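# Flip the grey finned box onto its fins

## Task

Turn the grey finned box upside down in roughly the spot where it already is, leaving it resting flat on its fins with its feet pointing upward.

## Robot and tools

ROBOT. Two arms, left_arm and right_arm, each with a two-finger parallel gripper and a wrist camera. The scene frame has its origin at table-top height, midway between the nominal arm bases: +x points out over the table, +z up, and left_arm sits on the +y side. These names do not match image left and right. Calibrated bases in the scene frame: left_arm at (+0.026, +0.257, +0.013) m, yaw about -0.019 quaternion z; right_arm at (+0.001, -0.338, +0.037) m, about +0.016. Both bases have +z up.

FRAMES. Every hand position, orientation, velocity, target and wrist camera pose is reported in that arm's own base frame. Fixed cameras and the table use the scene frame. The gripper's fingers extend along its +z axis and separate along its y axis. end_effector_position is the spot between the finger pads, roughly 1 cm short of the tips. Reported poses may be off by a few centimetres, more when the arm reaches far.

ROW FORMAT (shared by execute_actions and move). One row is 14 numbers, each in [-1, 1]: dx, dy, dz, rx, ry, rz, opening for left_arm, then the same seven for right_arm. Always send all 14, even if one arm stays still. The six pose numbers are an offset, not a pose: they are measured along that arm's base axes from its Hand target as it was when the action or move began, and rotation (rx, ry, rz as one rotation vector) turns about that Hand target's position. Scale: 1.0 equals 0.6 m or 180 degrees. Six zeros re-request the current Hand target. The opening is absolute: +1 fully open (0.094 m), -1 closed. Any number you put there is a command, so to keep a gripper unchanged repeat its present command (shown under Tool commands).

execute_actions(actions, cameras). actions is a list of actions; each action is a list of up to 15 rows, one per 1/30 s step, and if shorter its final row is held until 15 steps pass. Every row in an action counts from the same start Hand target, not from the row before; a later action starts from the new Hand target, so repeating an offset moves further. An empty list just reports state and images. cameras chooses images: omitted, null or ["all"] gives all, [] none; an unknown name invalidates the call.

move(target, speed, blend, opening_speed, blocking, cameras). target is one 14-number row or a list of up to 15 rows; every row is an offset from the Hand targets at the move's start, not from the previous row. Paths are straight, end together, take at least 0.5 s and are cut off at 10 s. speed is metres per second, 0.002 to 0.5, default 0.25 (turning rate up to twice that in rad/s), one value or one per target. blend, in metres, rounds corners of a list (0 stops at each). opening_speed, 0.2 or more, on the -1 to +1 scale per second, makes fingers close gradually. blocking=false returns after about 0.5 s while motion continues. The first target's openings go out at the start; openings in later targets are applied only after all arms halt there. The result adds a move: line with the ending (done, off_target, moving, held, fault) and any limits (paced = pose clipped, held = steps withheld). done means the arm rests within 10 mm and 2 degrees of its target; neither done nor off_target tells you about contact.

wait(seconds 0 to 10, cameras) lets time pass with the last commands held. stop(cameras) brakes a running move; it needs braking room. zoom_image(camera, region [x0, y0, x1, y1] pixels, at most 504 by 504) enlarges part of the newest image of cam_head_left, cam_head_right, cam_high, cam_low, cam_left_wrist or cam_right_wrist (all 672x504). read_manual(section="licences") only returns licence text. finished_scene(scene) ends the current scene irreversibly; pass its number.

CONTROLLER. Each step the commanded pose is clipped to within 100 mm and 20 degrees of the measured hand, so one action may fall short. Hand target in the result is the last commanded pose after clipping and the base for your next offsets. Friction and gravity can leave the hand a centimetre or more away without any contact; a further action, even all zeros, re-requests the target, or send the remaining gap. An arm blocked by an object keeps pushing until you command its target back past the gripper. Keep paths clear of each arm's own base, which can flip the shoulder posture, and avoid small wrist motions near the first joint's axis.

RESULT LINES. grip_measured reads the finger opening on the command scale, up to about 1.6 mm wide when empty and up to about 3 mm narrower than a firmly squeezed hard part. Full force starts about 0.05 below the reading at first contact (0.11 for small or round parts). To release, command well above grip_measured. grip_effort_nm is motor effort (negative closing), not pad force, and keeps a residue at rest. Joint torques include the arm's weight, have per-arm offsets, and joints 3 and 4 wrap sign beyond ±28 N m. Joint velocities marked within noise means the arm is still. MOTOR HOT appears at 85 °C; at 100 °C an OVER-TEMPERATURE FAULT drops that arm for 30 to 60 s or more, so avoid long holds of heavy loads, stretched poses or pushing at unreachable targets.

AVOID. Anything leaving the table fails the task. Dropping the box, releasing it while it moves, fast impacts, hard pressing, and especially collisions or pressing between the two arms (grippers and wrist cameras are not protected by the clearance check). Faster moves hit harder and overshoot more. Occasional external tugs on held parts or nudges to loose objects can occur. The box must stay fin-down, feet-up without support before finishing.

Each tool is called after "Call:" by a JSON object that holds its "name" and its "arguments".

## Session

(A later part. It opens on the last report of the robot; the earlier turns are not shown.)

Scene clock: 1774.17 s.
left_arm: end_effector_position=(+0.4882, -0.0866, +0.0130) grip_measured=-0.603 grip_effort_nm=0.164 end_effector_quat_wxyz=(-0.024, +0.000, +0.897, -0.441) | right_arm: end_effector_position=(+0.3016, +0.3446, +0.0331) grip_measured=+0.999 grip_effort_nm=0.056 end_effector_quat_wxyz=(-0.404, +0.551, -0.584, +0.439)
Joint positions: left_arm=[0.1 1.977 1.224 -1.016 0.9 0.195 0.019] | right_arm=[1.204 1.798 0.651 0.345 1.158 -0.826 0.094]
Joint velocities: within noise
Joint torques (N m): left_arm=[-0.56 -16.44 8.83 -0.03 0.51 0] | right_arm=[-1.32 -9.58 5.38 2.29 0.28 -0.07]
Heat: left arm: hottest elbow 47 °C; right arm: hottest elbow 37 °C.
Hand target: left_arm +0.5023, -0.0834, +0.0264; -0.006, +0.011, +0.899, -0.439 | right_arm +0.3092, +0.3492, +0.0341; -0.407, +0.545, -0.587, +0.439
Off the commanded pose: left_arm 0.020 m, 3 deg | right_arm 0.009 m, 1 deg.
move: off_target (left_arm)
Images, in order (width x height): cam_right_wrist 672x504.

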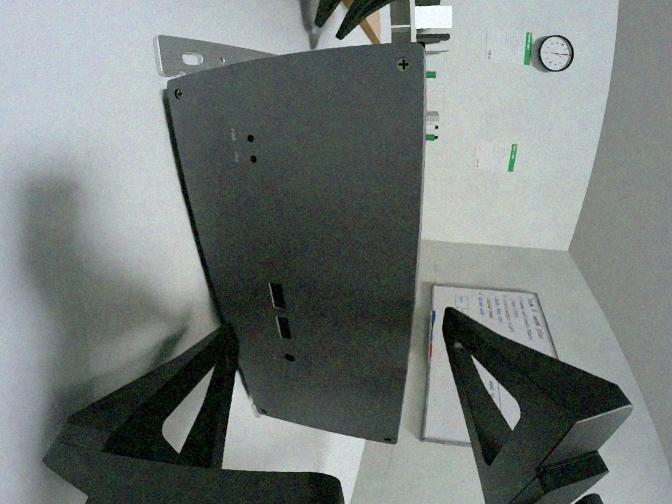

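Call:
{"name": "move", "arguments": {"target": [[0,0,0,0,0,0,-0.6,-0.09,0.004,0,0,0,0,1.0],[0,0,0,0,0,0,-0.6,-0.09,0.004,-0.06,0.006,0.082,0,-1.0]], "speed": 0.06, "opening_speed": 1.0, "cameras": ["cam_right_wrist"]}}

Scene clock: 1848.50 s.
left_arm: end_effector_position=(+0.4882, -0.0866, +0.0130) grip_measured=-0.603 grip_effort_nm=0.159 end_effector_quat_wxyz=(-0.024, +0.000, +0.897, -0.441) | right_arm: end_effector_position=(+0.2502, +0.3489, -0.0011) grip_measured=-0.987 grip_effort_nm=-0.696 end_effector_quat_wxyz=(-0.335, +0.598, -0.633, +0.360)
Joint positions: left_arm=[0.1 1.977 1.224 -1.016 0.9 0.195 0.019] | right_arm=[1.291 1.76 0.705 -0.175 0.991 -0.409 0.001]
Joint velocities: within noise
Joint torques (N m): left_arm=[-0.44 -16.38 8.75 -0.02 0.52 0.01] | right_arm=[-0.73 -9.82 5.63 0.75 0.32 0.14]
Heat: left arm: hottest elbow 47 °C; right arm: hottest elbow 37 °C.
Hand target: left_arm +0.5023, -0.0834, +0.0264; -0.006, +0.011, +0.899, -0.439 | right_arm +0.2551, +0.3516, -0.0019; -0.333, +0.593, -0.639, +0.360
Off the commanded pose: left_arm 0.020 m, 3 deg | right_arm 0.006 m, 1 deg.
move: off_target (left_arm)
Images, in order (width x height): cam_right_wrist 672x504.

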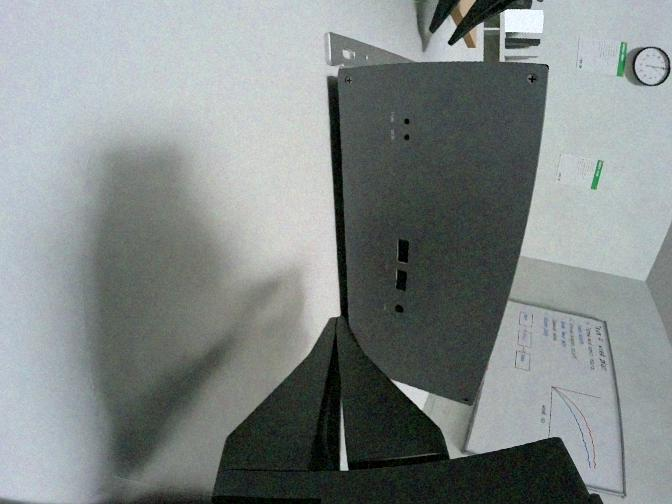

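Call:
{"name": "move", "arguments": {"target": [[0,0,0,0,0,0,-0.6,0.02,-0.002,-0.035,0,0,0,-1.0],[0,0,0,0,0,0,-0.6,0.035,-0.003,-0.06,0,0,0,-1.0]], "speed": 0.04, "cameras": ["cam_right_wrist"]}}

Scene clock: 1855.40 s.
left_arm: end_effector_position=(+0.4882, -0.0866, +0.0130) grip_measured=-0.603 grip_effort_nm=0.159 end_effector_quat_wxyz=(-0.024, +0.000, +0.897, -0.441) | right_arm: end_effector_position=(+0.2691, +0.3494, -0.0303) grip_measured=-0.987 grip_effort_nm=-0.701 end_effector_quat_wxyz=(-0.337, +0.596, -0.634, +0.360)
Joint positions: left_arm=[0.1 1.977 1.224 -1.016 0.9 0.195 0.019] | right_arm=[1.244 1.856 0.705 -0.01 0.976 -0.485 0.001]
Joint velocities: within noise
Joint torques (N m): left_arm=[-0.5 -16.44 8.79 -0.05 0.51 0.01] | right_arm=[-2.43 -9.41 4.72 1.83 0.17 -0.01]
Heat: left arm: hottest elbow 47 °C; right arm: hottest elbow 37 °C.
Hand target: left_arm +0.5023, -0.0834, +0.0264; -0.006, +0.011, +0.899, -0.439 | right_arm +0.2762, +0.3497, -0.0379; -0.333, +0.593, -0.639, +0.360
Off the commanded pose: left_arm 0.020 m, 3 deg | right_arm 0.010 m, 1 deg.
move: off_target (left_arm)
Images, in order (width x height): cam_right_wrist 672x504.

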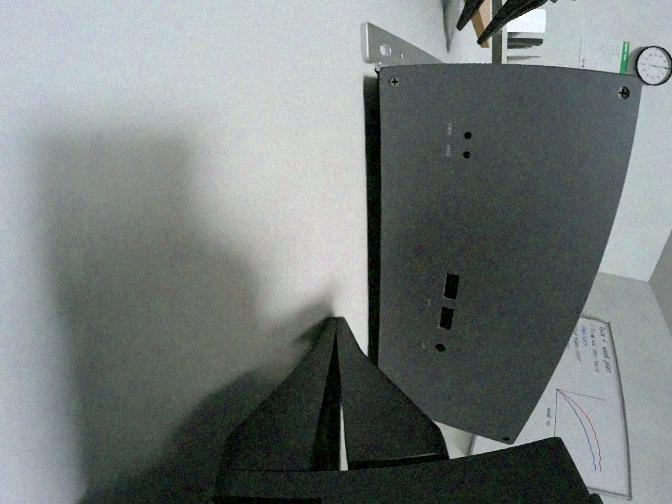

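Call:
{"name": "move", "arguments": {"target": [0,0,0,0,0,0,-0.6,0.04,-0.005,0,0,0,0,-1.0], "speed": 0.03, "cameras": ["cam_right_wrist"]}}

Call:
{"name": "zoom_image", "arguments": {"camera": "cam_right_wrist", "region": [270, 220, 470, 360]}}

Scene clock: 1863.17 s.
left_arm: end_effector_position=(+0.4882, -0.0866, +0.0130) grip_measured=-0.603 grip_effort_nm=0.164 end_effector_quat_wxyz=(-0.024, +0.000, +0.897, -0.441) | right_arm: end_effector_position=(+0.2923, +0.3463, -0.0302) grip_measured=-0.987 grip_effort_nm=-0.701 end_effector_quat_wxyz=(-0.338, +0.596, -0.634, +0.359)
Joint positions: left_arm=[0.1 1.977 1.224 -1.016 0.9 0.195 0.019] | right_arm=[1.184 1.863 0.705 0.076 0.949 -0.578 0.001]
Joint velocities: within noise
Joint torques (N m): left_arm=[-0.5 -16.38 8.8 -0.05 0.51 0] | right_arm=[-1.96 -9.23 4.89 1.68 0.19 -0.01]
Heat: left arm: hottest elbow 47 °C; right arm: hottest elbow 37 °C.
Hand target: left_arm +0.5023, -0.0834, +0.0264; -0.006, +0.011, +0.899, -0.439 | right_arm +0.3002, +0.3467, -0.0379; -0.333, +0.593, -0.639, +0.360
Off the commanded pose: left_arm 0.020 m, 3 deg | right_arm 0.011 m, 1 deg.
move: off_target (left_arm, right_arm)
Images, in order (width x height): cam_right_wrist 672x504.

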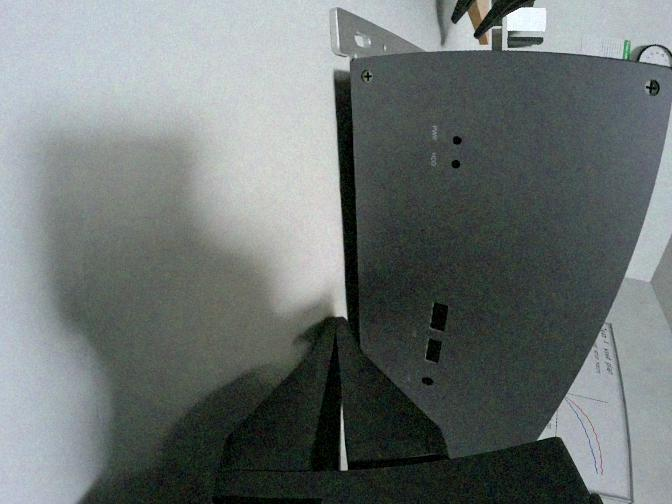

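Scaled by 2.520 from the camera's 672x504 image, which has a finer 960x720 frame.

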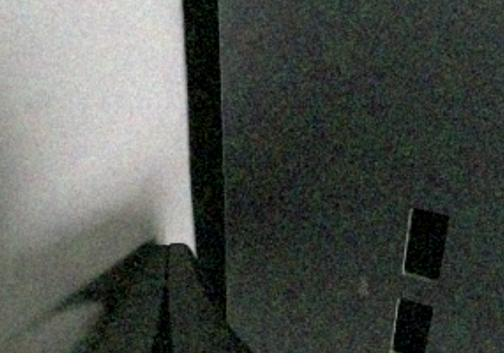

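Call:
{"name": "move", "arguments": {"target": [0,0,0,0,0,0,-0.6,0.02,-0.001,0,0,0,0,-1.0], "speed": 0.02, "cameras": ["cam_right_wrist"]}}

Call:
{"name": "zoom_image", "arguments": {"camera": "cam_right_wrist", "region": [270, 220, 470, 360]}}

Scene clock: 1876.20 s.
left_arm: end_effector_position=(+0.4882, -0.0866, +0.0130) grip_measured=-0.603 grip_effort_nm=0.164 end_effector_quat_wxyz=(-0.024, +0.000, +0.897, -0.441) | right_arm: end_effector_position=(+0.3030, +0.3454, -0.0302) grip_measured=-0.987 grip_effort_nm=-0.701 end_effector_quat_wxyz=(-0.337, +0.597, -0.634, +0.359)
Joint positions: left_arm=[0.1 1.977 1.224 -1.016 0.9 0.195 0.019] | right_arm=[1.157 1.868 0.709 0.109 0.935 -0.621 0.001]
Joint velocities: within noise
Joint torques (N m): left_arm=[-0.56 -16.32 8.84 -0.02 0.52 0.01] | right_arm=[-2.08 -9.35 5.07 1.88 0.09 0.06]
Heat: left arm: hottest elbow 47 °C; right arm: hottest elbow 36 °C.
Hand target: left_arm +0.5023, -0.0834, +0.0264; -0.006, +0.011, +0.899, -0.439 | right_arm +0.3122, +0.3462, -0.0378; -0.333, +0.593, -0.639, +0.360
Off the commanded pose: left_arm 0.020 m, 3 deg | right_arm 0.012 m, 1 deg.
move: off_target (left_arm, right_arm)
Images, in order (width x height): cam_right_wrist 672x504.

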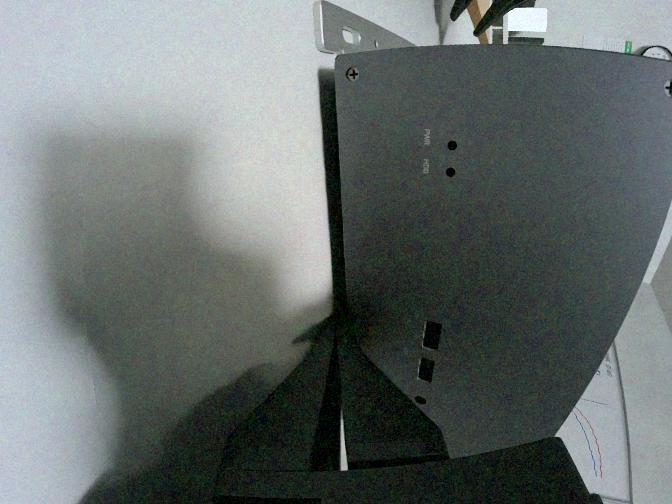

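Scaled by 2.520 from the camera's 672x504 image, which has a finer 960x720 frame.

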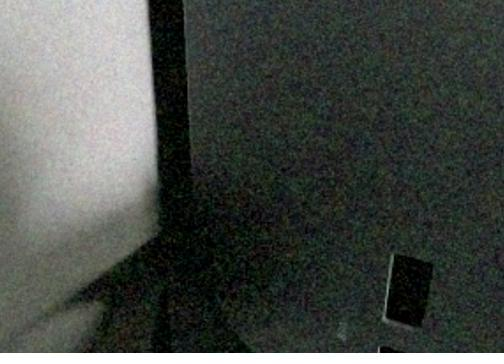

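Call:
{"name": "move", "arguments": {"target": [0,0,0,0,0,0,-0.6,0.02,-0.001,0,0,0,0,-1.0], "speed": 0.02, "cameras": ["cam_right_wrist","cam_head_left"]}}

Call:
{"name": "zoom_image", "arguments": {"camera": "cam_right_wrist", "region": [270, 220, 470, 360]}}

Scene clock: 1882.13 s.
left_arm: end_effector_position=(+0.4882, -0.0866, +0.0130) grip_measured=-0.603 grip_effort_nm=0.159 end_effector_quat_wxyz=(-0.024, +0.000, +0.897, -0.441) | right_arm: end_effector_position=(+0.3048, +0.3475, -0.0309) grip_measured=-0.987 grip_effort_nm=-0.706 end_effector_quat_wxyz=(-0.335, +0.606, -0.627, +0.356)
Joint positions: left_arm=[0.1 1.977 1.224 -1.016 0.9 0.195 0.019] | right_arm=[1.152 1.869 0.709 0.125 0.92 -0.654 0.001]
Joint velocities: within noise
Joint torques (N m): left_arm=[-0.32 -16.38 8.79 -0.03 0.51 0] | right_arm=[-4.07 -8.59 5.55 2.33 0.21 0]
Heat: left arm: hottest elbow 47 °C; right arm: hottest elbow 36 °C.
Hand target: left_arm +0.5023, -0.0834, +0.0264; -0.006, +0.011, +0.899, -0.439 | right_arm +0.3243, +0.3456, -0.0379; -0.333, +0.593, -0.639, +0.360
Off the commanded pose: left_arm 0.020 m, 3 deg | right_arm 0.021 m, 2 deg.
move: off_target (left_arm, right_arm)
Images, in order (width x height): cam_head_left 672x504, cam_right_wrist 672x504.

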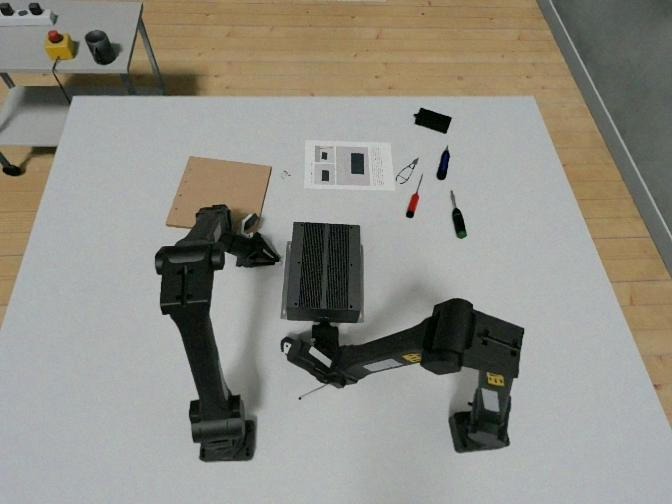

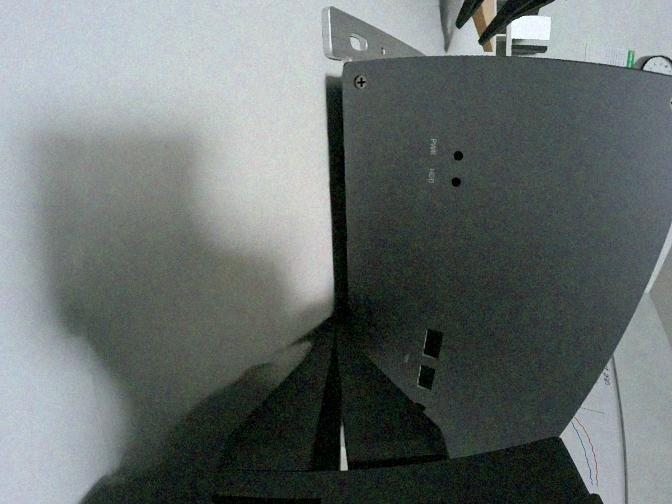

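Scaled by 2.520 from the camera's 672x504 image, which has a finer 960x720 frame.

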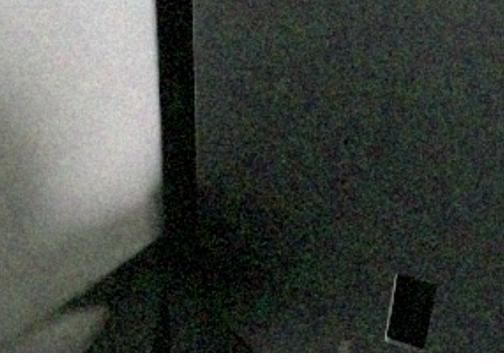

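Call:
{"name": "move", "arguments": {"target": [0,0,0,0,0,0,-0.6,0.01,0,0.09,0,0,0,-1.0], "speed": 0.03, "cameras": ["cam_right_wrist","cam_head_left"]}}

Scene clock: 1890.83 s.
left_arm: end_effector_position=(+0.4882, -0.0866, +0.0130) grip_measured=-0.603 grip_effort_nm=0.164 end_effector_quat_wxyz=(-0.024, +0.000, +0.897, -0.441) | right_arm: end_effector_position=(+0.3006, +0.3426, -0.0106) grip_measured=-0.987 grip_effort_nm=-0.686 end_effector_quat_wxyz=(-0.310, +0.628, -0.624, +0.346)
Joint positions: left_arm=[0.1 1.977 1.224 -1.016 0.9 0.195 0.019] | right_arm=[1.145 1.778 0.708 -0.013 0.873 -0.665 0.001]
Joint velocities: within noise
Joint torques (N m): left_arm=[-0.56 -16.32 8.79 -0.02 0.51 0.01] | right_arm=[-4.84 -13.68 6.94 1.92 1.97 -0.08]
Heat: left arm: hottest elbow 47 °C; right arm: hottest elbow 37 °C.
Hand target: left_arm +0.5023, -0.0834, +0.0264; -0.006, +0.011, +0.899, -0.439 | right_arm +0.3301, +0.3456, +0.0161; -0.333, +0.593, -0.639, +0.360
Off the commanded pose: left_arm 0.020 m, 3 deg | right_arm 0.040 m, 5 deg.
move: off_target (left_arm, right_arm)
Images, in order (width x height): cam_head_left 672x504, cam_right_wrist 672x504.

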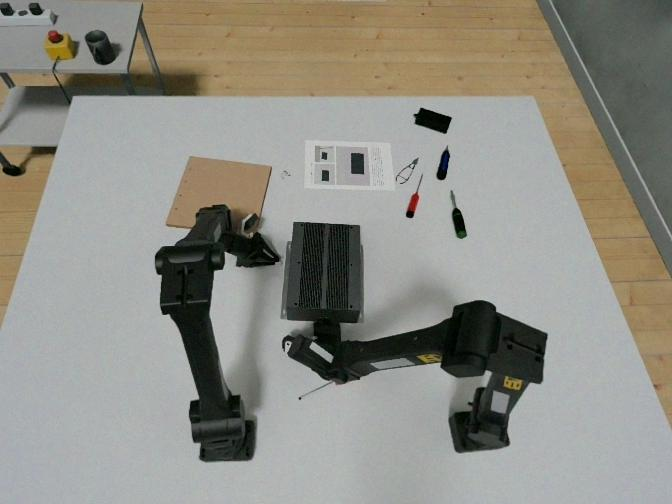

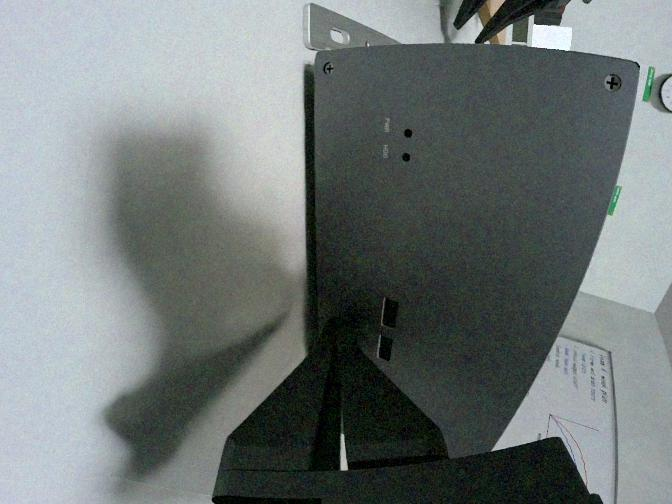

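Call:
{"name": "move", "arguments": {"target": [[0,0,0,0,0,0,-0.6,-0.08,0,0.0,0,0,0,-1.0],[0,0,0,0,0,0,-0.6,-0.05,0.1,0.35,0.012,0.16,0,-1.0]], "speed": 0.12, "blend": 0.02, "cameras": ["cam_right_wrist"]}}

Call:
{"name": "zoom_image", "arguments": {"camera": "cam_right_wrist", "region": [200, 0, 672, 400]}}

Scene clock: 1941.27 s.
left_arm: end_effector_position=(+0.4882, -0.0866, +0.0130) grip_measured=-0.603 grip_effort_nm=0.159 end_effector_quat_wxyz=(-0.024, +0.000, +0.897, -0.441) | right_arm: end_effector_position=(+0.2889, +0.3973, +0.2115) grip_measured=-0.987 grip_effort_nm=-0.696 end_effector_quat_wxyz=(-0.163, +0.669, -0.699, +0.195)
Joint positions: left_arm=[0.1 1.977 1.224 -1.016 0.9 0.195 0.019] | right_arm=[1.105 1.512 1.304 -1.169 0.478 -0.47 0.001]
Joint velocities: within noise
Joint torques (N m): left_arm=[-0.5 -16.26 8.83 -0.05 0.51 0.01] | right_arm=[-1.55 -10.58 11.41 0.42 0.13 0.12]
Heat: left arm: hottest elbow 47 °C; right arm: hottest elbow 39 °C.
Hand target: left_arm +0.5023, -0.0834, +0.0264; -0.006, +0.011, +0.899, -0.439 | right_arm +0.3002, +0.4056, +0.2262; -0.175, +0.657, -0.708, +0.189
Off the commanded pose: left_arm 0.020 m, 3 deg | right_arm 0.020 m, 2 deg.
move: off_target (left_arm, right_arm)
Images, in order (width x height): cam_right_wrist 672x504.

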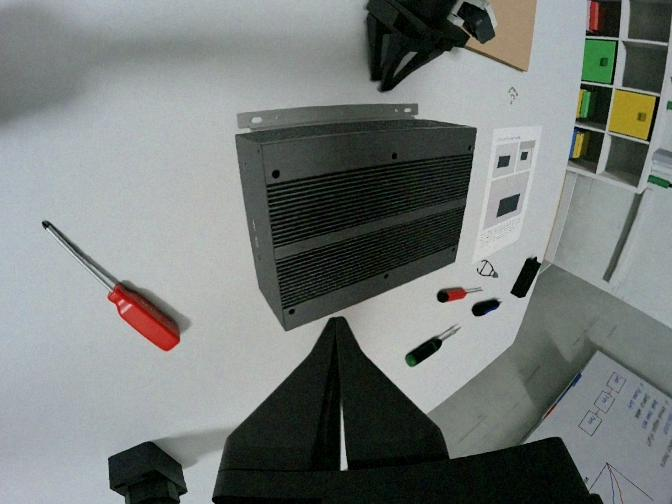

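Scaled by 1.068 from the camera's 672x504 image, which has a finer 960x720 frame.

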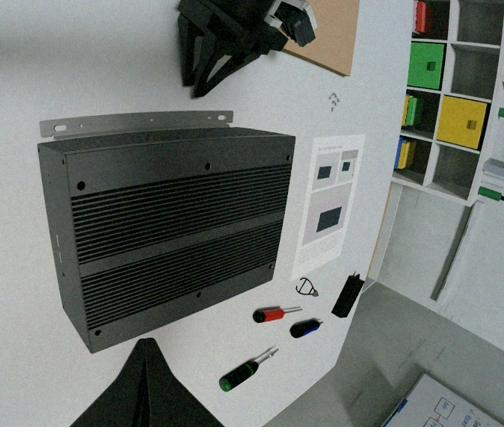

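Call:
{"name": "zoom_image", "arguments": {"camera": "cam_right_wrist", "region": [220, 90, 420, 210]}}

Call:
{"name": "zoom_image", "arguments": {"camera": "cam_right_wrist", "region": [220, 180, 420, 330]}}

Scaled by 2.520 from the camera's 672x504 image, which has a finer 960x720 frame.

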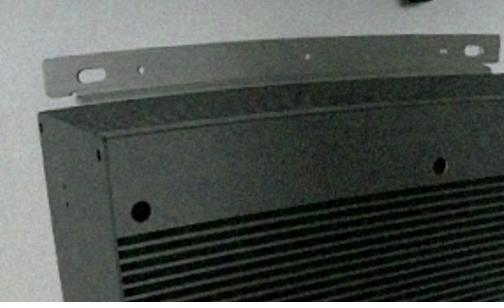

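Scaled by 2.520 from the camera's 672x504 image, which has a finer 960x720 frame.

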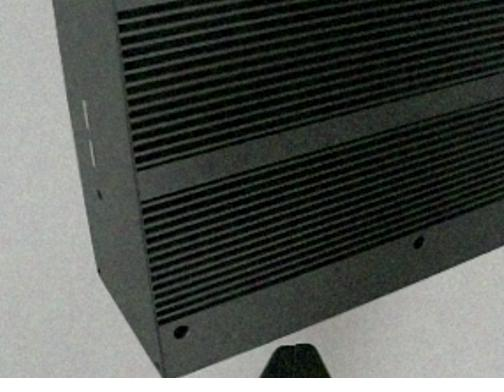

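Call:
{"name": "move", "arguments": {"target": [[0,0,0,0,0,0,-0.6,-0.06,-0.09,-0.3,-0.012,-0.16,0,-1.0],[0,0,0,0,0,0,-0.6,-0.06,-0.092,-0.41,-0.0165,-0.22,0,-1.0],[0,0,0,0,0,0,-0.6,-0.04,-0.094,-0.44,-0.0165,-0.22,0,-1.0]], "speed": 0.1, "cameras": ["cam_right_wrist"]}}

Scene clock: 2034.77 s.
left_arm: end_effector_position=(+0.4882, -0.0866, +0.0130) grip_measured=-0.603 grip_effort_nm=0.159 end_effector_quat_wxyz=(-0.024, +0.000, +0.897, -0.441) | right_arm: end_effector_position=(+0.2744, +0.3595, -0.0135) grip_measured=-0.987 grip_effort_nm=-0.701 end_effector_quat_wxyz=(-0.401, +0.554, -0.596, +0.420)
Joint positions: left_arm=[0.1 1.977 1.224 -1.016 0.9 0.195 0.019] | right_arm=[1.277 1.919 0.694 0.248 1.168 -0.62 0.001]
Joint velocities: within noise
Joint torques (N m): left_arm=[-0.62 -16.32 8.76 -0.02 0.52 0] | right_arm=[-1.38 -7.41 2.62 1.96 -0.37 0.35]
Heat: left arm: hottest elbow 47 °C; right arm: hottest elbow 45 °C.
Hand target: left_arm +0.5023, -0.0834, +0.0264; -0.006, +0.011, +0.899, -0.439 | right_arm +0.2762, +0.3492, -0.0378; -0.388, +0.559, -0.602, +0.418
Off the commanded pose: left_arm 0.020 m, 3 deg | right_arm 0.026 m, 2 deg.
move: off_target (left_arm, right_arm)
Images, in order (width x height): cam_right_wrist 672x504.

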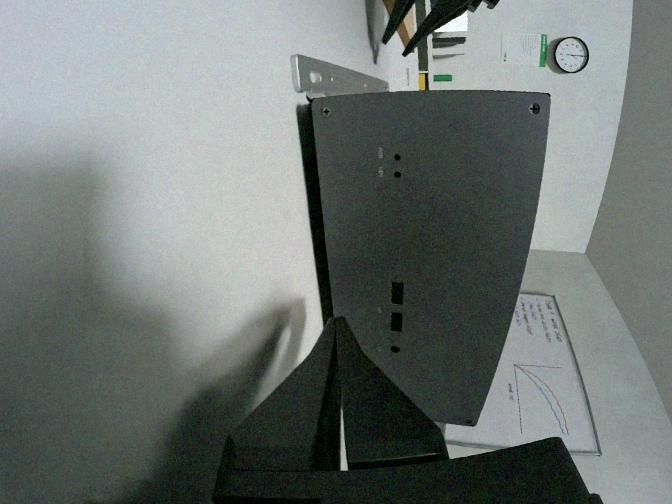

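Call:
{"name": "move", "arguments": {"target": [[0.11,0,0.02,0,0,0,-1.0,-0.02,0,0.01,-0.001,0,0,-1.0],[0.11,-0.058,0.0,0,0,0,-1.0,-0.02,0,0.01,0.0164,0.215,0,-1.0],[0.11,-0.058,-0.05,0,0,0,-1.0,-0.02,0,0,0.0164,0.215,0,-1.0]], "speed": 0.08, "opening_speed": 1.0, "cameras": ["cam_right_wrist","cam_left_wrist","cam_head_left"]}}

Scene clock: 2091.77 s.
left_arm: end_effector_position=(+0.5699, -0.1123, +0.0101) grip_measured=-0.989 grip_effort_nm=-0.545 end_effector_quat_wxyz=(+0.006, +0.016, +0.899, -0.437) | right_arm: end_effector_position=(+0.2607, +0.3496, -0.0304) grip_measured=-0.987 grip_effort_nm=-0.701 end_effector_quat_wxyz=(-0.191, +0.654, -0.705, +0.196)
Joint positions: left_arm=[0.041 2.102 1.448 -0.975 0.904 0.105 0] | right_arm=[1.124 1.727 0.796 -0.405 0.508 -0.432 0.001]
Joint velocities: within noise
Joint torques (N m): left_arm=[-1.55 -16.15 7.12 1.1 0.71 -0.26] | right_arm=[-2.08 -9.17 5.9 0.81 -0.37 -0.07]
Heat: left arm: hottest elbow 46 °C; right arm: hottest elbow 38 °C.
Hand target: left_arm +0.5683, -0.1181, -0.0035; -0.005, +0.011, +0.899, -0.439 | right_arm +0.2642, +0.3492, -0.0379; -0.180, +0.656, -0.707, +0.194
Off the commanded pose: left_arm 0.015 m, 1 deg | right_arm 0.008 m, 1 deg.
move: off_target (left_arm)
Images, in order (width x height): cam_head_left 672x504, cam_left_wrist 672x504, cam_right_wrist 672x504.

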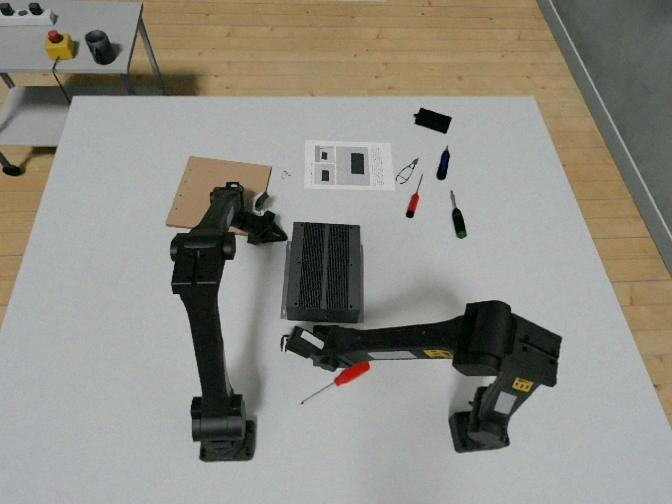

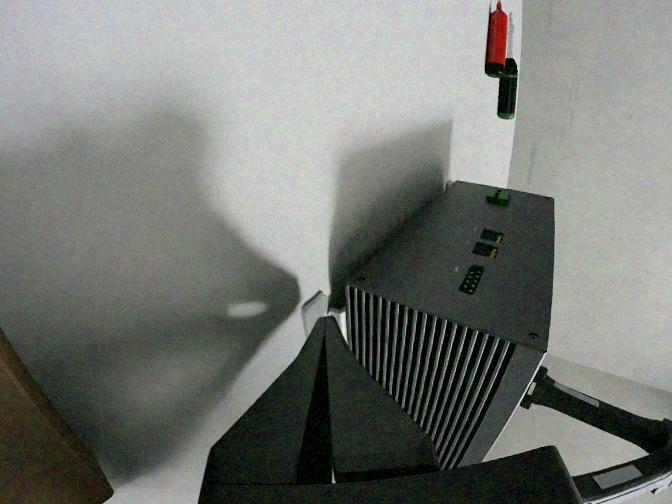

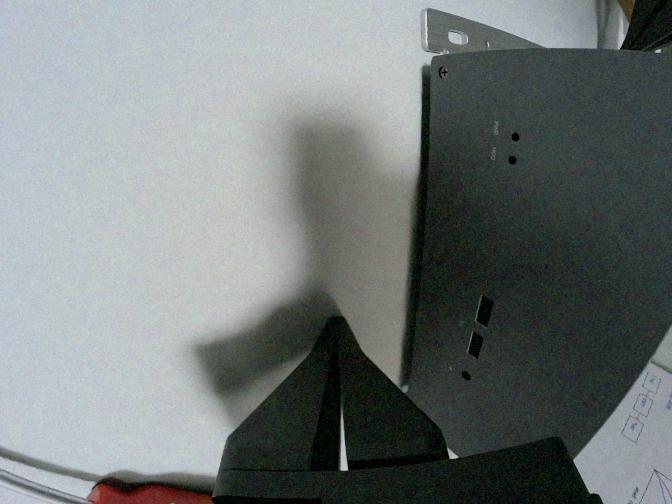

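Call:
{"name": "move", "arguments": {"target": [0,-0.008,-0.075,0,0,0,-1.0,0.0,0,0.003,-0.0109,-0.1446,0,-1.0], "speed": 0.06, "cameras": ["cam_right_wrist","cam_left_wrist"]}}

Call:
{"name": "zoom_image", "arguments": {"camera": "cam_left_wrist", "region": [260, 250, 420, 370]}}

Scene clock: 2107.90 s.
left_arm: end_effector_position=(+0.5812, -0.1154, -0.0047) grip_measured=-0.989 grip_effort_nm=-0.545 end_effector_quat_wxyz=(+0.030, +0.027, +0.898, -0.438) | right_arm: end_effector_position=(+0.2695, +0.3463, -0.0310) grip_measured=-0.987 grip_effort_nm=-0.701 end_effector_quat_wxyz=(+0.323, -0.591, +0.651, -0.349)
Joint positions: left_arm=[0.036 2.128 1.445 -0.884 0.909 0.095 0] | right_arm=[1.234 1.844 0.719 -0.085 0.946 -0.427 0.001]
Joint velocities: within noise
Joint torques (N m): left_arm=[-1.79 -12.81 5.89 1.25 0.5 -0.26] | right_arm=[0.09 -9.88 3.58 1.52 0.54 -0.03]
Heat: left arm: hottest elbow 46 °C; right arm: hottest elbow 38 °C.
Hand target: left_arm +0.5682, -0.1228, -0.0487; -0.006, +0.011, +0.899, -0.439 | right_arm +0.2642, +0.3491, -0.0360; +0.324, -0.598, +0.644, -0.349
Off the commanded pose: left_arm 0.046 m, 4 deg | right_arm 0.008 m, 1 deg.
move: off_target (left_arm)
Images, in order (width x height): cam_left_wrist 672x504, cam_right_wrist 672x504.

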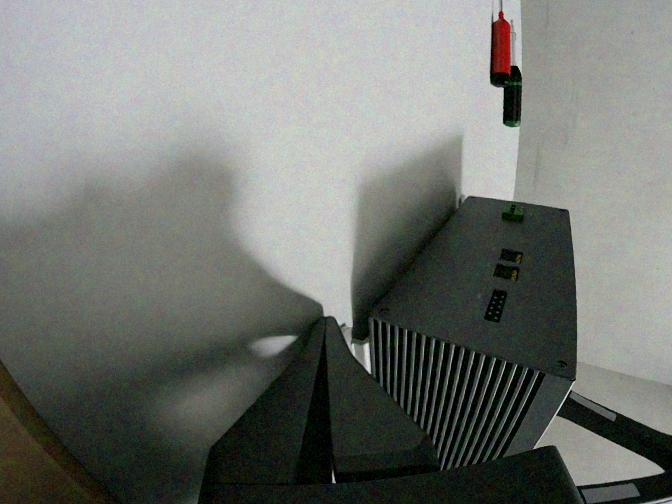

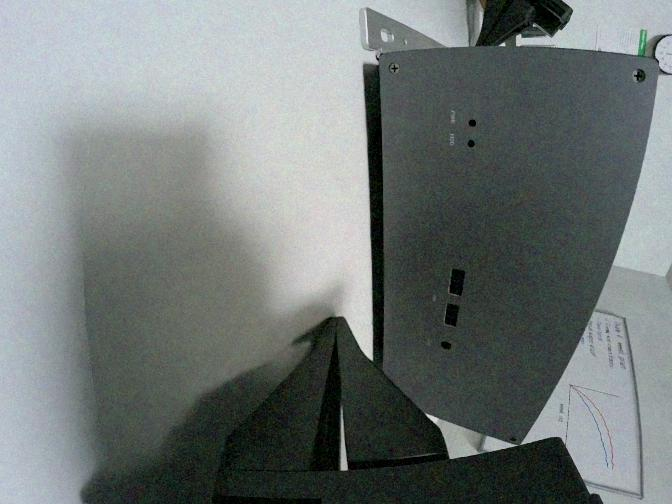

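Scaled by 3.150 from the camera's 672x504 image, which has a finer 960x720 frame.

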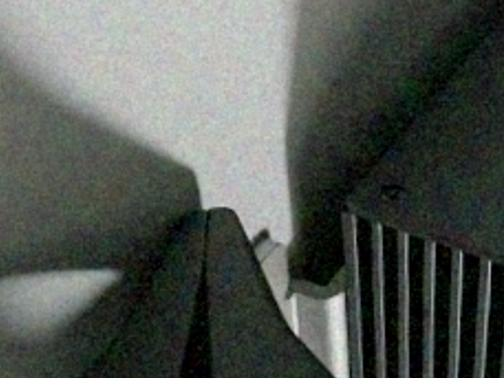

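Call:
{"name": "move", "arguments": {"target": [[0.02,-0.02,0.05,0,0,0,-1.0,0.0,0,0.0,0,0,0,-1.0],[-0.03,-0.02,0.05,0,0,0,-1.0,0.0,0,0.0,0,0,0,-1.0]], "speed": 0.04, "cameras": ["cam_left_wrist"]}}

Call:
{"name": "zoom_image", "arguments": {"camera": "cam_left_wrist", "region": [260, 250, 420, 370]}}

Scene clock: 2134.53 s.
left_arm: end_effector_position=(+0.5643, -0.1299, -0.0028) grip_measured=-0.989 grip_effort_nm=-0.545 end_effector_quat_wxyz=(+0.020, +0.022, +0.896, -0.443) | right_arm: end_effector_position=(+0.2695, +0.3462, -0.0311) grip_measured=-0.987 grip_effort_nm=-0.696 end_effector_quat_wxyz=(+0.323, -0.591, +0.651, -0.350)
Joint positions: left_arm=[0.013 2.097 1.389 -0.854 0.919 0.057 0] | right_arm=[1.234 1.844 0.719 -0.085 0.946 -0.427 0.001]
Joint velocities: within noise
Joint torques (N m): left_arm=[-1.73 -16.38 5.22 0.29 0.16 -0.24] | right_arm=[0.91 -10.4 3.6 1.51 0.55 0.01]
Heat: left arm: hottest elbow 44 °C; right arm: hottest elbow 37 °C.
Hand target: left_arm +0.5502, -0.1350, -0.0185; -0.005, +0.011, +0.899, -0.438 | right_arm +0.2642, +0.3491, -0.0361; +0.324, -0.598, +0.644, -0.349
Off the commanded pose: left_arm 0.022 m, 3 deg | right_arm 0.008 m, 1 deg.
move: off_target (left_arm)
Images, in order (width x height): cam_left_wrist 672x504.

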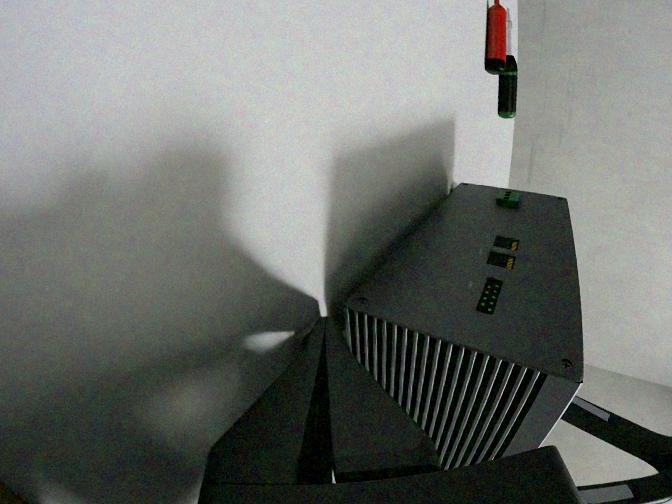

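Scaled by 3.150 from the camera's 672x504 image, which has a finer 960x720 frame.

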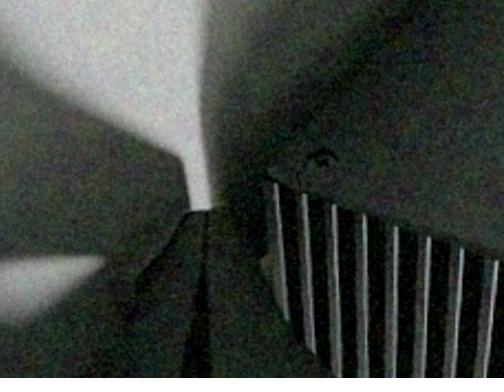

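Call:
{"name": "move", "arguments": {"target": [[0.0,0.005,-0.05,0,0,0,-1.0,0.04,-0.005,0.0,-0.001,-0.015,0,-1.0],[0.0,0.005,-0.05,0,0,0,-1.0,0.085,-0.006,0.0,-0.001,-0.015,0,-1.0]], "speed": 0.03, "blend": 0.01, "cameras": ["cam_right_wrist"]}}

Call:
{"name": "zoom_image", "arguments": {"camera": "cam_right_wrist", "region": [270, 220, 470, 360]}}

Scene clock: 2146.33 s.
left_arm: end_effector_position=(+0.5643, -0.1302, -0.0036) grip_measured=-0.989 grip_effort_nm=-0.540 end_effector_quat_wxyz=(+0.025, +0.024, +0.894, -0.448) | right_arm: end_effector_position=(+0.3032, +0.3511, -0.0294) grip_measured=-0.987 grip_effort_nm=-0.701 end_effector_quat_wxyz=(-0.342, +0.600, -0.628, +0.360)
Joint positions: left_arm=[0.014 2.097 1.381 -0.835 0.93 0.057 0] | right_arm=[1.163 1.874 0.715 0.126 0.938 -0.639 0.001]
Joint velocities: within noise
Joint torques (N m): left_arm=[-1.44 -12.69 5.12 1.52 -0.27 -0.13] | right_arm=[-3.49 -10.17 4.46 2.18 0.43 0.09]
Heat: left arm: hottest elbow 43 °C; right arm: hottest elbow 37 °C.
Hand target: left_arm +0.5502, -0.1319, -0.0486; -0.006, +0.011, +0.899, -0.439 | right_arm +0.3152, +0.3455, -0.0361; -0.338, +0.590, -0.636, +0.364
Off the commanded pose: left_arm 0.047 m, 4 deg | right_arm 0.015 m, 2 deg.
move: off_target (left_arm, right_arm)
Images, in order (width x height): cam_right_wrist 672x504.

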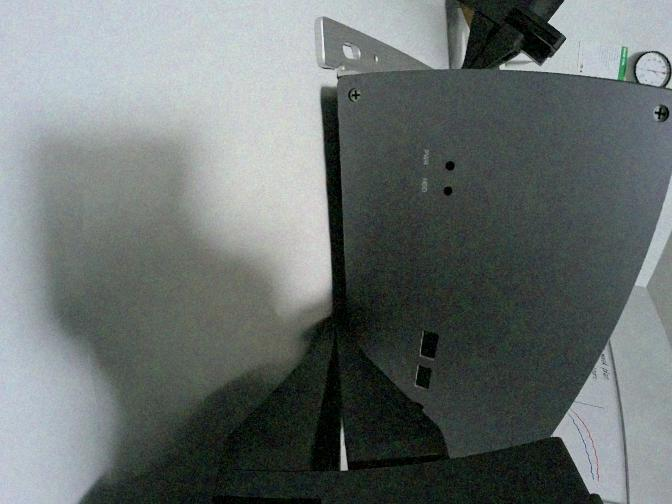

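Scaled by 2.520 from the camera's 672x504 image, which has a finer 960x720 frame.

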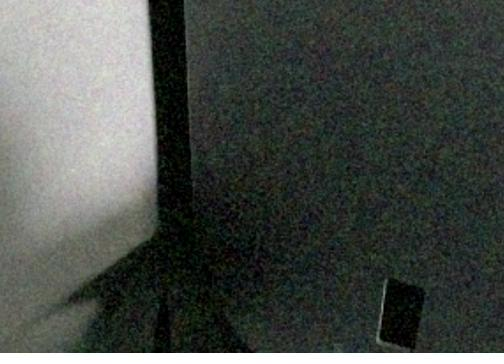

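Call:
{"name": "execute_actions", "arguments": {"actions": [], "cameras": ["cam_head_left", "cam_right_wrist"]}}

Scene clock: 2197.80 s.
left_arm: end_effector_position=(+0.5644, -0.1303, -0.0036) grip_measured=-0.989 grip_effort_nm=-0.545 end_effector_quat_wxyz=(+0.025, +0.024, +0.893, -0.448) | right_arm: end_effector_position=(+0.3032, +0.3511, -0.0294) grip_measured=-0.987 grip_effort_nm=-0.696 end_effector_quat_wxyz=(-0.342, +0.600, -0.628, +0.360)
Joint positions: left_arm=[0.014 2.097 1.381 -0.835 0.93 0.057 0] | right_arm=[1.163 1.874 0.715 0.126 0.938 -0.639 0.001]
Joint velocities: within noise
Joint torques (N m): left_arm=[-1.38 -12.63 5.11 1.52 -0.28 -0.13] | right_arm=[-3.08 -9.52 4.41 2.33 0.41 0]
Heat: left arm: hottest elbow 42 °C; right arm: hottest elbow 36 °C.
Hand target: left_arm +0.5503, -0.1320, -0.0485; -0.005, +0.011, +0.899, -0.439 | right_arm +0.3152, +0.3455, -0.0361; -0.338, +0.590, -0.636, +0.364
Tool commands: left_gripper/opening=-1.0 right_gripper/opening=-1.0
Off the commanded pose: left_arm 0.047 m, 4 deg | right_arm 0.015 m, 2 deg.
Images, in order (width x height): cam_head_left 672x504, cam_right_wrist 672x504.

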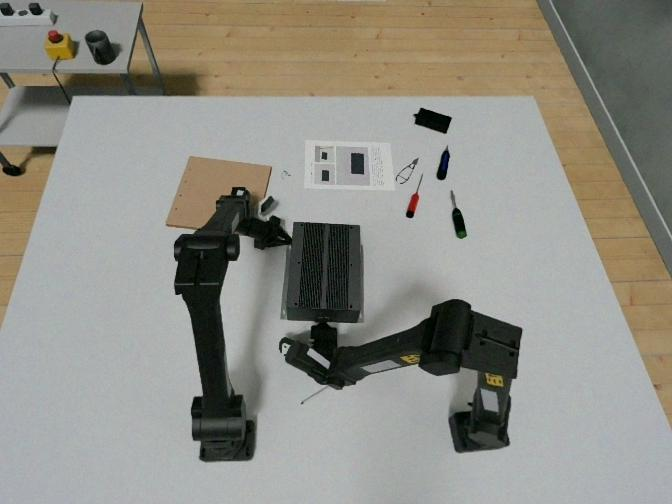

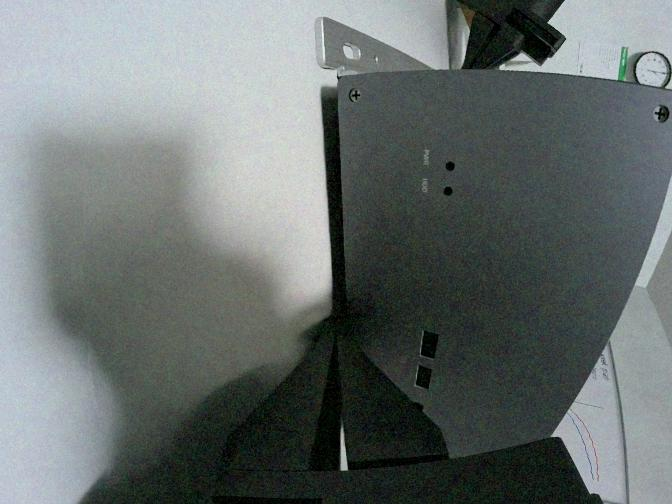

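Call:
{"name": "move", "arguments": {"target": [0,0,0,0,0,0,-1, 0.05,0.003,0.0,0,0,0,-1], "speed": 0.06, "cameras": ["cam_right_wrist"]}}

Scene clock: 2209.00 s.
left_arm: end_effector_position=(+0.5662, -0.1303, -0.0036) grip_measured=-0.989 grip_effort_nm=-0.545 end_effector_quat_wxyz=(+0.030, +0.026, +0.893, -0.448) | right_arm: end_effector_position=(+0.3076, +0.3559, -0.0305) grip_measured=-0.987 grip_effort_nm=-0.701 end_effector_quat_wxyz=(-0.340, +0.618, -0.614, +0.354)
Joint positions: left_arm=[0.014 2.097 1.381 -0.823 0.931 0.057 0] | right_arm=[1.151 1.877 0.715 0.165 0.906 -0.712 0.001]
Joint velocities: within noise
Joint torques (N m): left_arm=[-1.38 -12.75 5.19 1.07 -0.32 -0.14] | right_arm=[-7.36 -8.47 6.09 3.15 0.34 -0.1]
Heat: left arm: hottest elbow 42 °C; right arm: hottest elbow 36 °C.
Hand target: left_arm +0.5503, -0.1320, -0.0485; -0.005, +0.012, +0.899, -0.439 | right_arm +0.3452, +0.3474, -0.0360; -0.338, +0.590, -0.636, +0.364
Off the commanded pose: left_arm 0.048 m, 5 deg | right_arm 0.039 m, 4 deg.
move: off_target (left_arm, right_arm)
Images, in order (width x height): cam_right_wrist 672x504.

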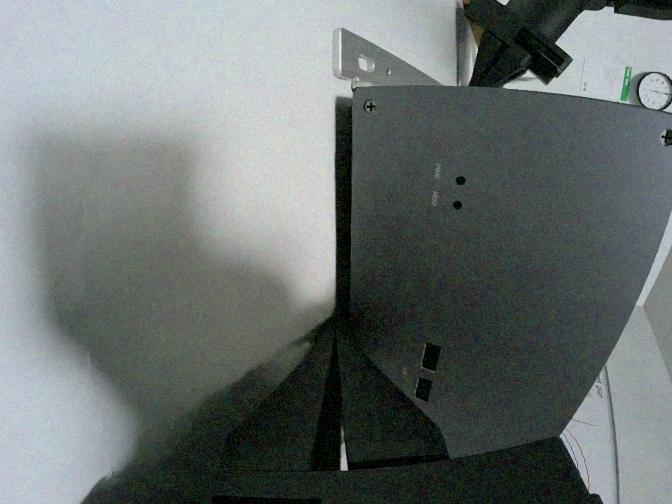

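Call:
{"name": "zoom_image", "arguments": {"camera": "cam_right_wrist", "region": [280, 260, 400, 360]}}

Call:
{"name": "move", "arguments": {"target": [0,0,0,0,0,0,-1, 0.04,0.0,0.015,0,0,0,-1], "speed": 0.06, "cameras": ["cam_right_wrist", "cam_head_left"]}}

Scaled by 4.200 from the camera's 672x504 image, which has a finer 960x720 frame.

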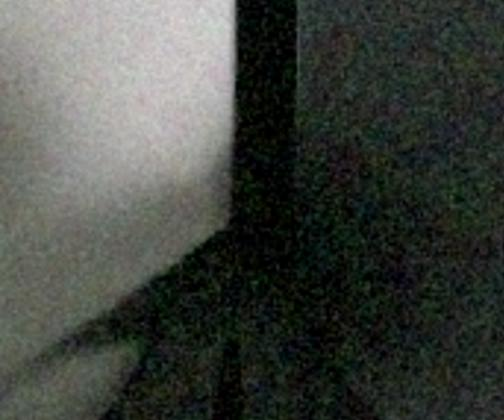

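Scene clock: 2217.70 s.
left_arm: end_effector_position=(+0.5687, -0.1303, -0.0035) grip_measured=-0.989 grip_effort_nm=-0.545 end_effector_quat_wxyz=(+0.036, +0.029, +0.893, -0.448) | right_arm: end_effector_position=(+0.3156, +0.3572, -0.0307) grip_measured=-0.987 grip_effort_nm=-0.681 end_effector_quat_wxyz=(-0.341, +0.625, -0.610, +0.347)
Joint positions: left_arm=[0.014 2.097 1.381 -0.809 0.931 0.057 0] | right_arm=[1.128 1.877 0.715 0.199 0.874 -0.758 0.001]
Joint velocities: within noise
Joint torques (N m): left_arm=[-1.26 -12.63 5.27 0.57 -0.32 -0.14] | right_arm=[-9.7 -10.05 7.57 2.33 0.52 -0.31]
Heat: left arm: hottest elbow 42 °C; right arm: hottest elbow 36 °C.
Hand target: left_arm +0.5503, -0.1320, -0.0485; -0.005, +0.012, +0.899, -0.439 | right_arm +0.3693, +0.3473, -0.0270; -0.338, +0.590, -0.636, +0.364
Off the commanded pose: left_arm 0.049 m, 5 deg | right_arm 0.055 m, 5 deg.
move: off_target (left_arm, right_arm)
Images, in order (width x height): cam_head_left 672x504, cam_right_wrist 672x504.

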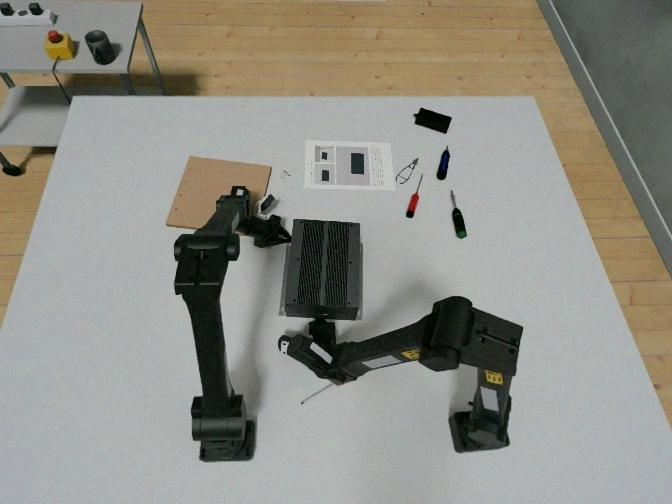

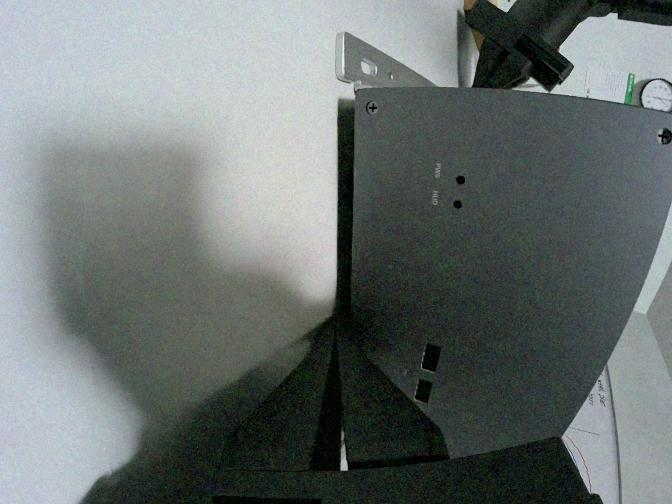

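Call:
{"name": "move", "arguments": {"target": [0,0,0,0,0,0,-1, -0.02,0.0,0.06,-0.002,-0.028,0,-1], "speed": 0.04, "cameras": ["cam_right_wrist", "cam_head_left"]}}

Scene clock: 2338.03 s.
left_arm: end_effector_position=(+0.5687, -0.1303, -0.0035) grip_measured=-0.989 grip_effort_nm=-0.549 end_effector_quat_wxyz=(+0.036, +0.029, +0.893, -0.448) | right_arm: end_effector_position=(+0.3181, +0.3477, -0.0289) grip_measured=-0.987 grip_effort_nm=-0.686 end_effector_quat_wxyz=(-0.330, +0.628, -0.598, +0.373)
Joint positions: left_arm=[0.014 2.097 1.381 -0.809 0.931 0.057 0] | right_arm=[1.124 1.879 0.708 0.199 0.915 -0.797 0.001]
Joint velocities: within noise
Joint torques (N m): left_arm=[-1.26 -12.69 5.26 0.51 -0.32 -0.14] | right_arm=[-5.77 -15.5 5.85 3.25 2.47 -0.21]
Heat: left arm: hottest elbow 41 °C; right arm: hottest elbow 39 °C.
Hand target: left_arm +0.5502, -0.1320, -0.0485; -0.005, +0.011, +0.899, -0.439 | right_arm +0.3572, +0.3472, +0.0089; -0.364, +0.575, -0.620, +0.391
Off the commanded pose: left_arm 0.049 m, 5 deg | right_arm 0.054 m, 8 deg.
move: off_target (left_arm, right_arm)
Images, in order (width x height): cam_head_left 672x504, cam_right_wrist 672x504.

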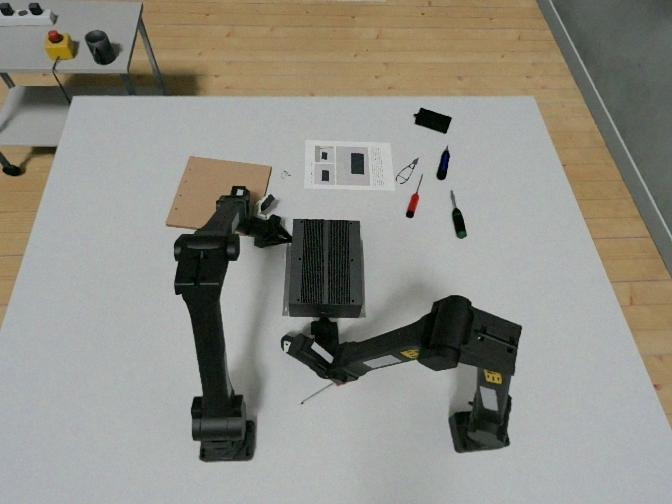

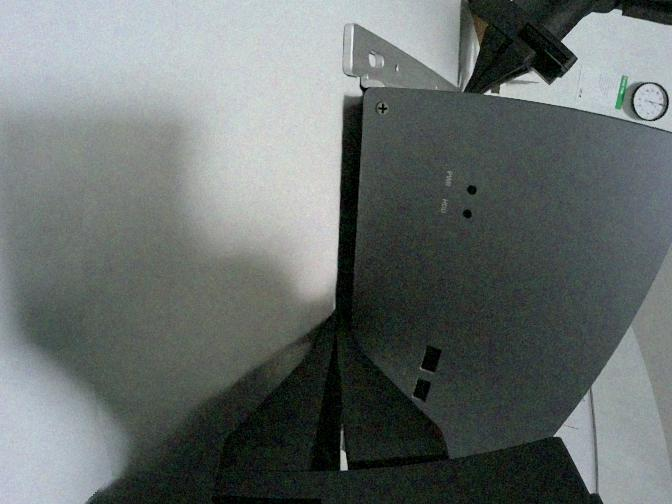

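Call:
{"name": "move", "arguments": {"target": [0,0,0,0,0,0,-1, 0.0,0.0,0.04,0,-0.012,0,-1], "speed": 0.04, "cameras": ["cam_right_wrist"]}}

Scene clock: 2345.77 s.
left_arm: end_effector_position=(+0.5687, -0.1303, -0.0035) grip_measured=-0.989 grip_effort_nm=-0.545 end_effector_quat_wxyz=(+0.036, +0.029, +0.893, -0.448) | right_arm: end_effector_position=(+0.3169, +0.3405, -0.0040) grip_measured=-0.987 grip_effort_nm=-0.686 end_effector_quat_wxyz=(-0.337, +0.623, -0.587, +0.392)
Joint positions: left_arm=[0.014 2.097 1.381 -0.809 0.931 0.057 0] | right_arm=[1.129 1.814 0.68 0.199 0.955 -0.839 0.001]
Joint velocities: within noise
Joint torques (N m): left_arm=[-1.44 -12.81 5.2 0.59 -0.32 -0.14] | right_arm=[-6.3 -14.04 7.54 3.4 1.91 -0.12]
Heat: left arm: hottest elbow 41 °C; right arm: hottest elbow 39 °C.
Hand target: left_arm +0.5502, -0.1320, -0.0485; -0.005, +0.011, +0.899, -0.439 | right_arm +0.3573, +0.3473, +0.0329; -0.375, +0.567, -0.613, +0.402
Off the commanded pose: left_arm 0.049 m, 5 deg | right_arm 0.055 m, 8 deg.
move: off_target (left_arm, right_arm)
Images, in order (width x height): cam_right_wrist 672x504.

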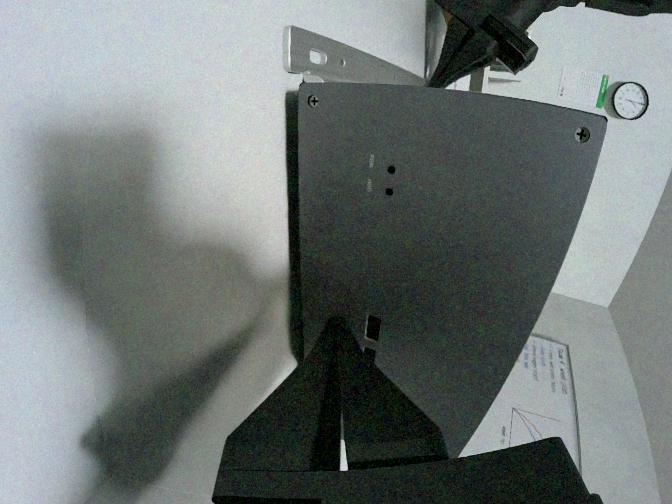

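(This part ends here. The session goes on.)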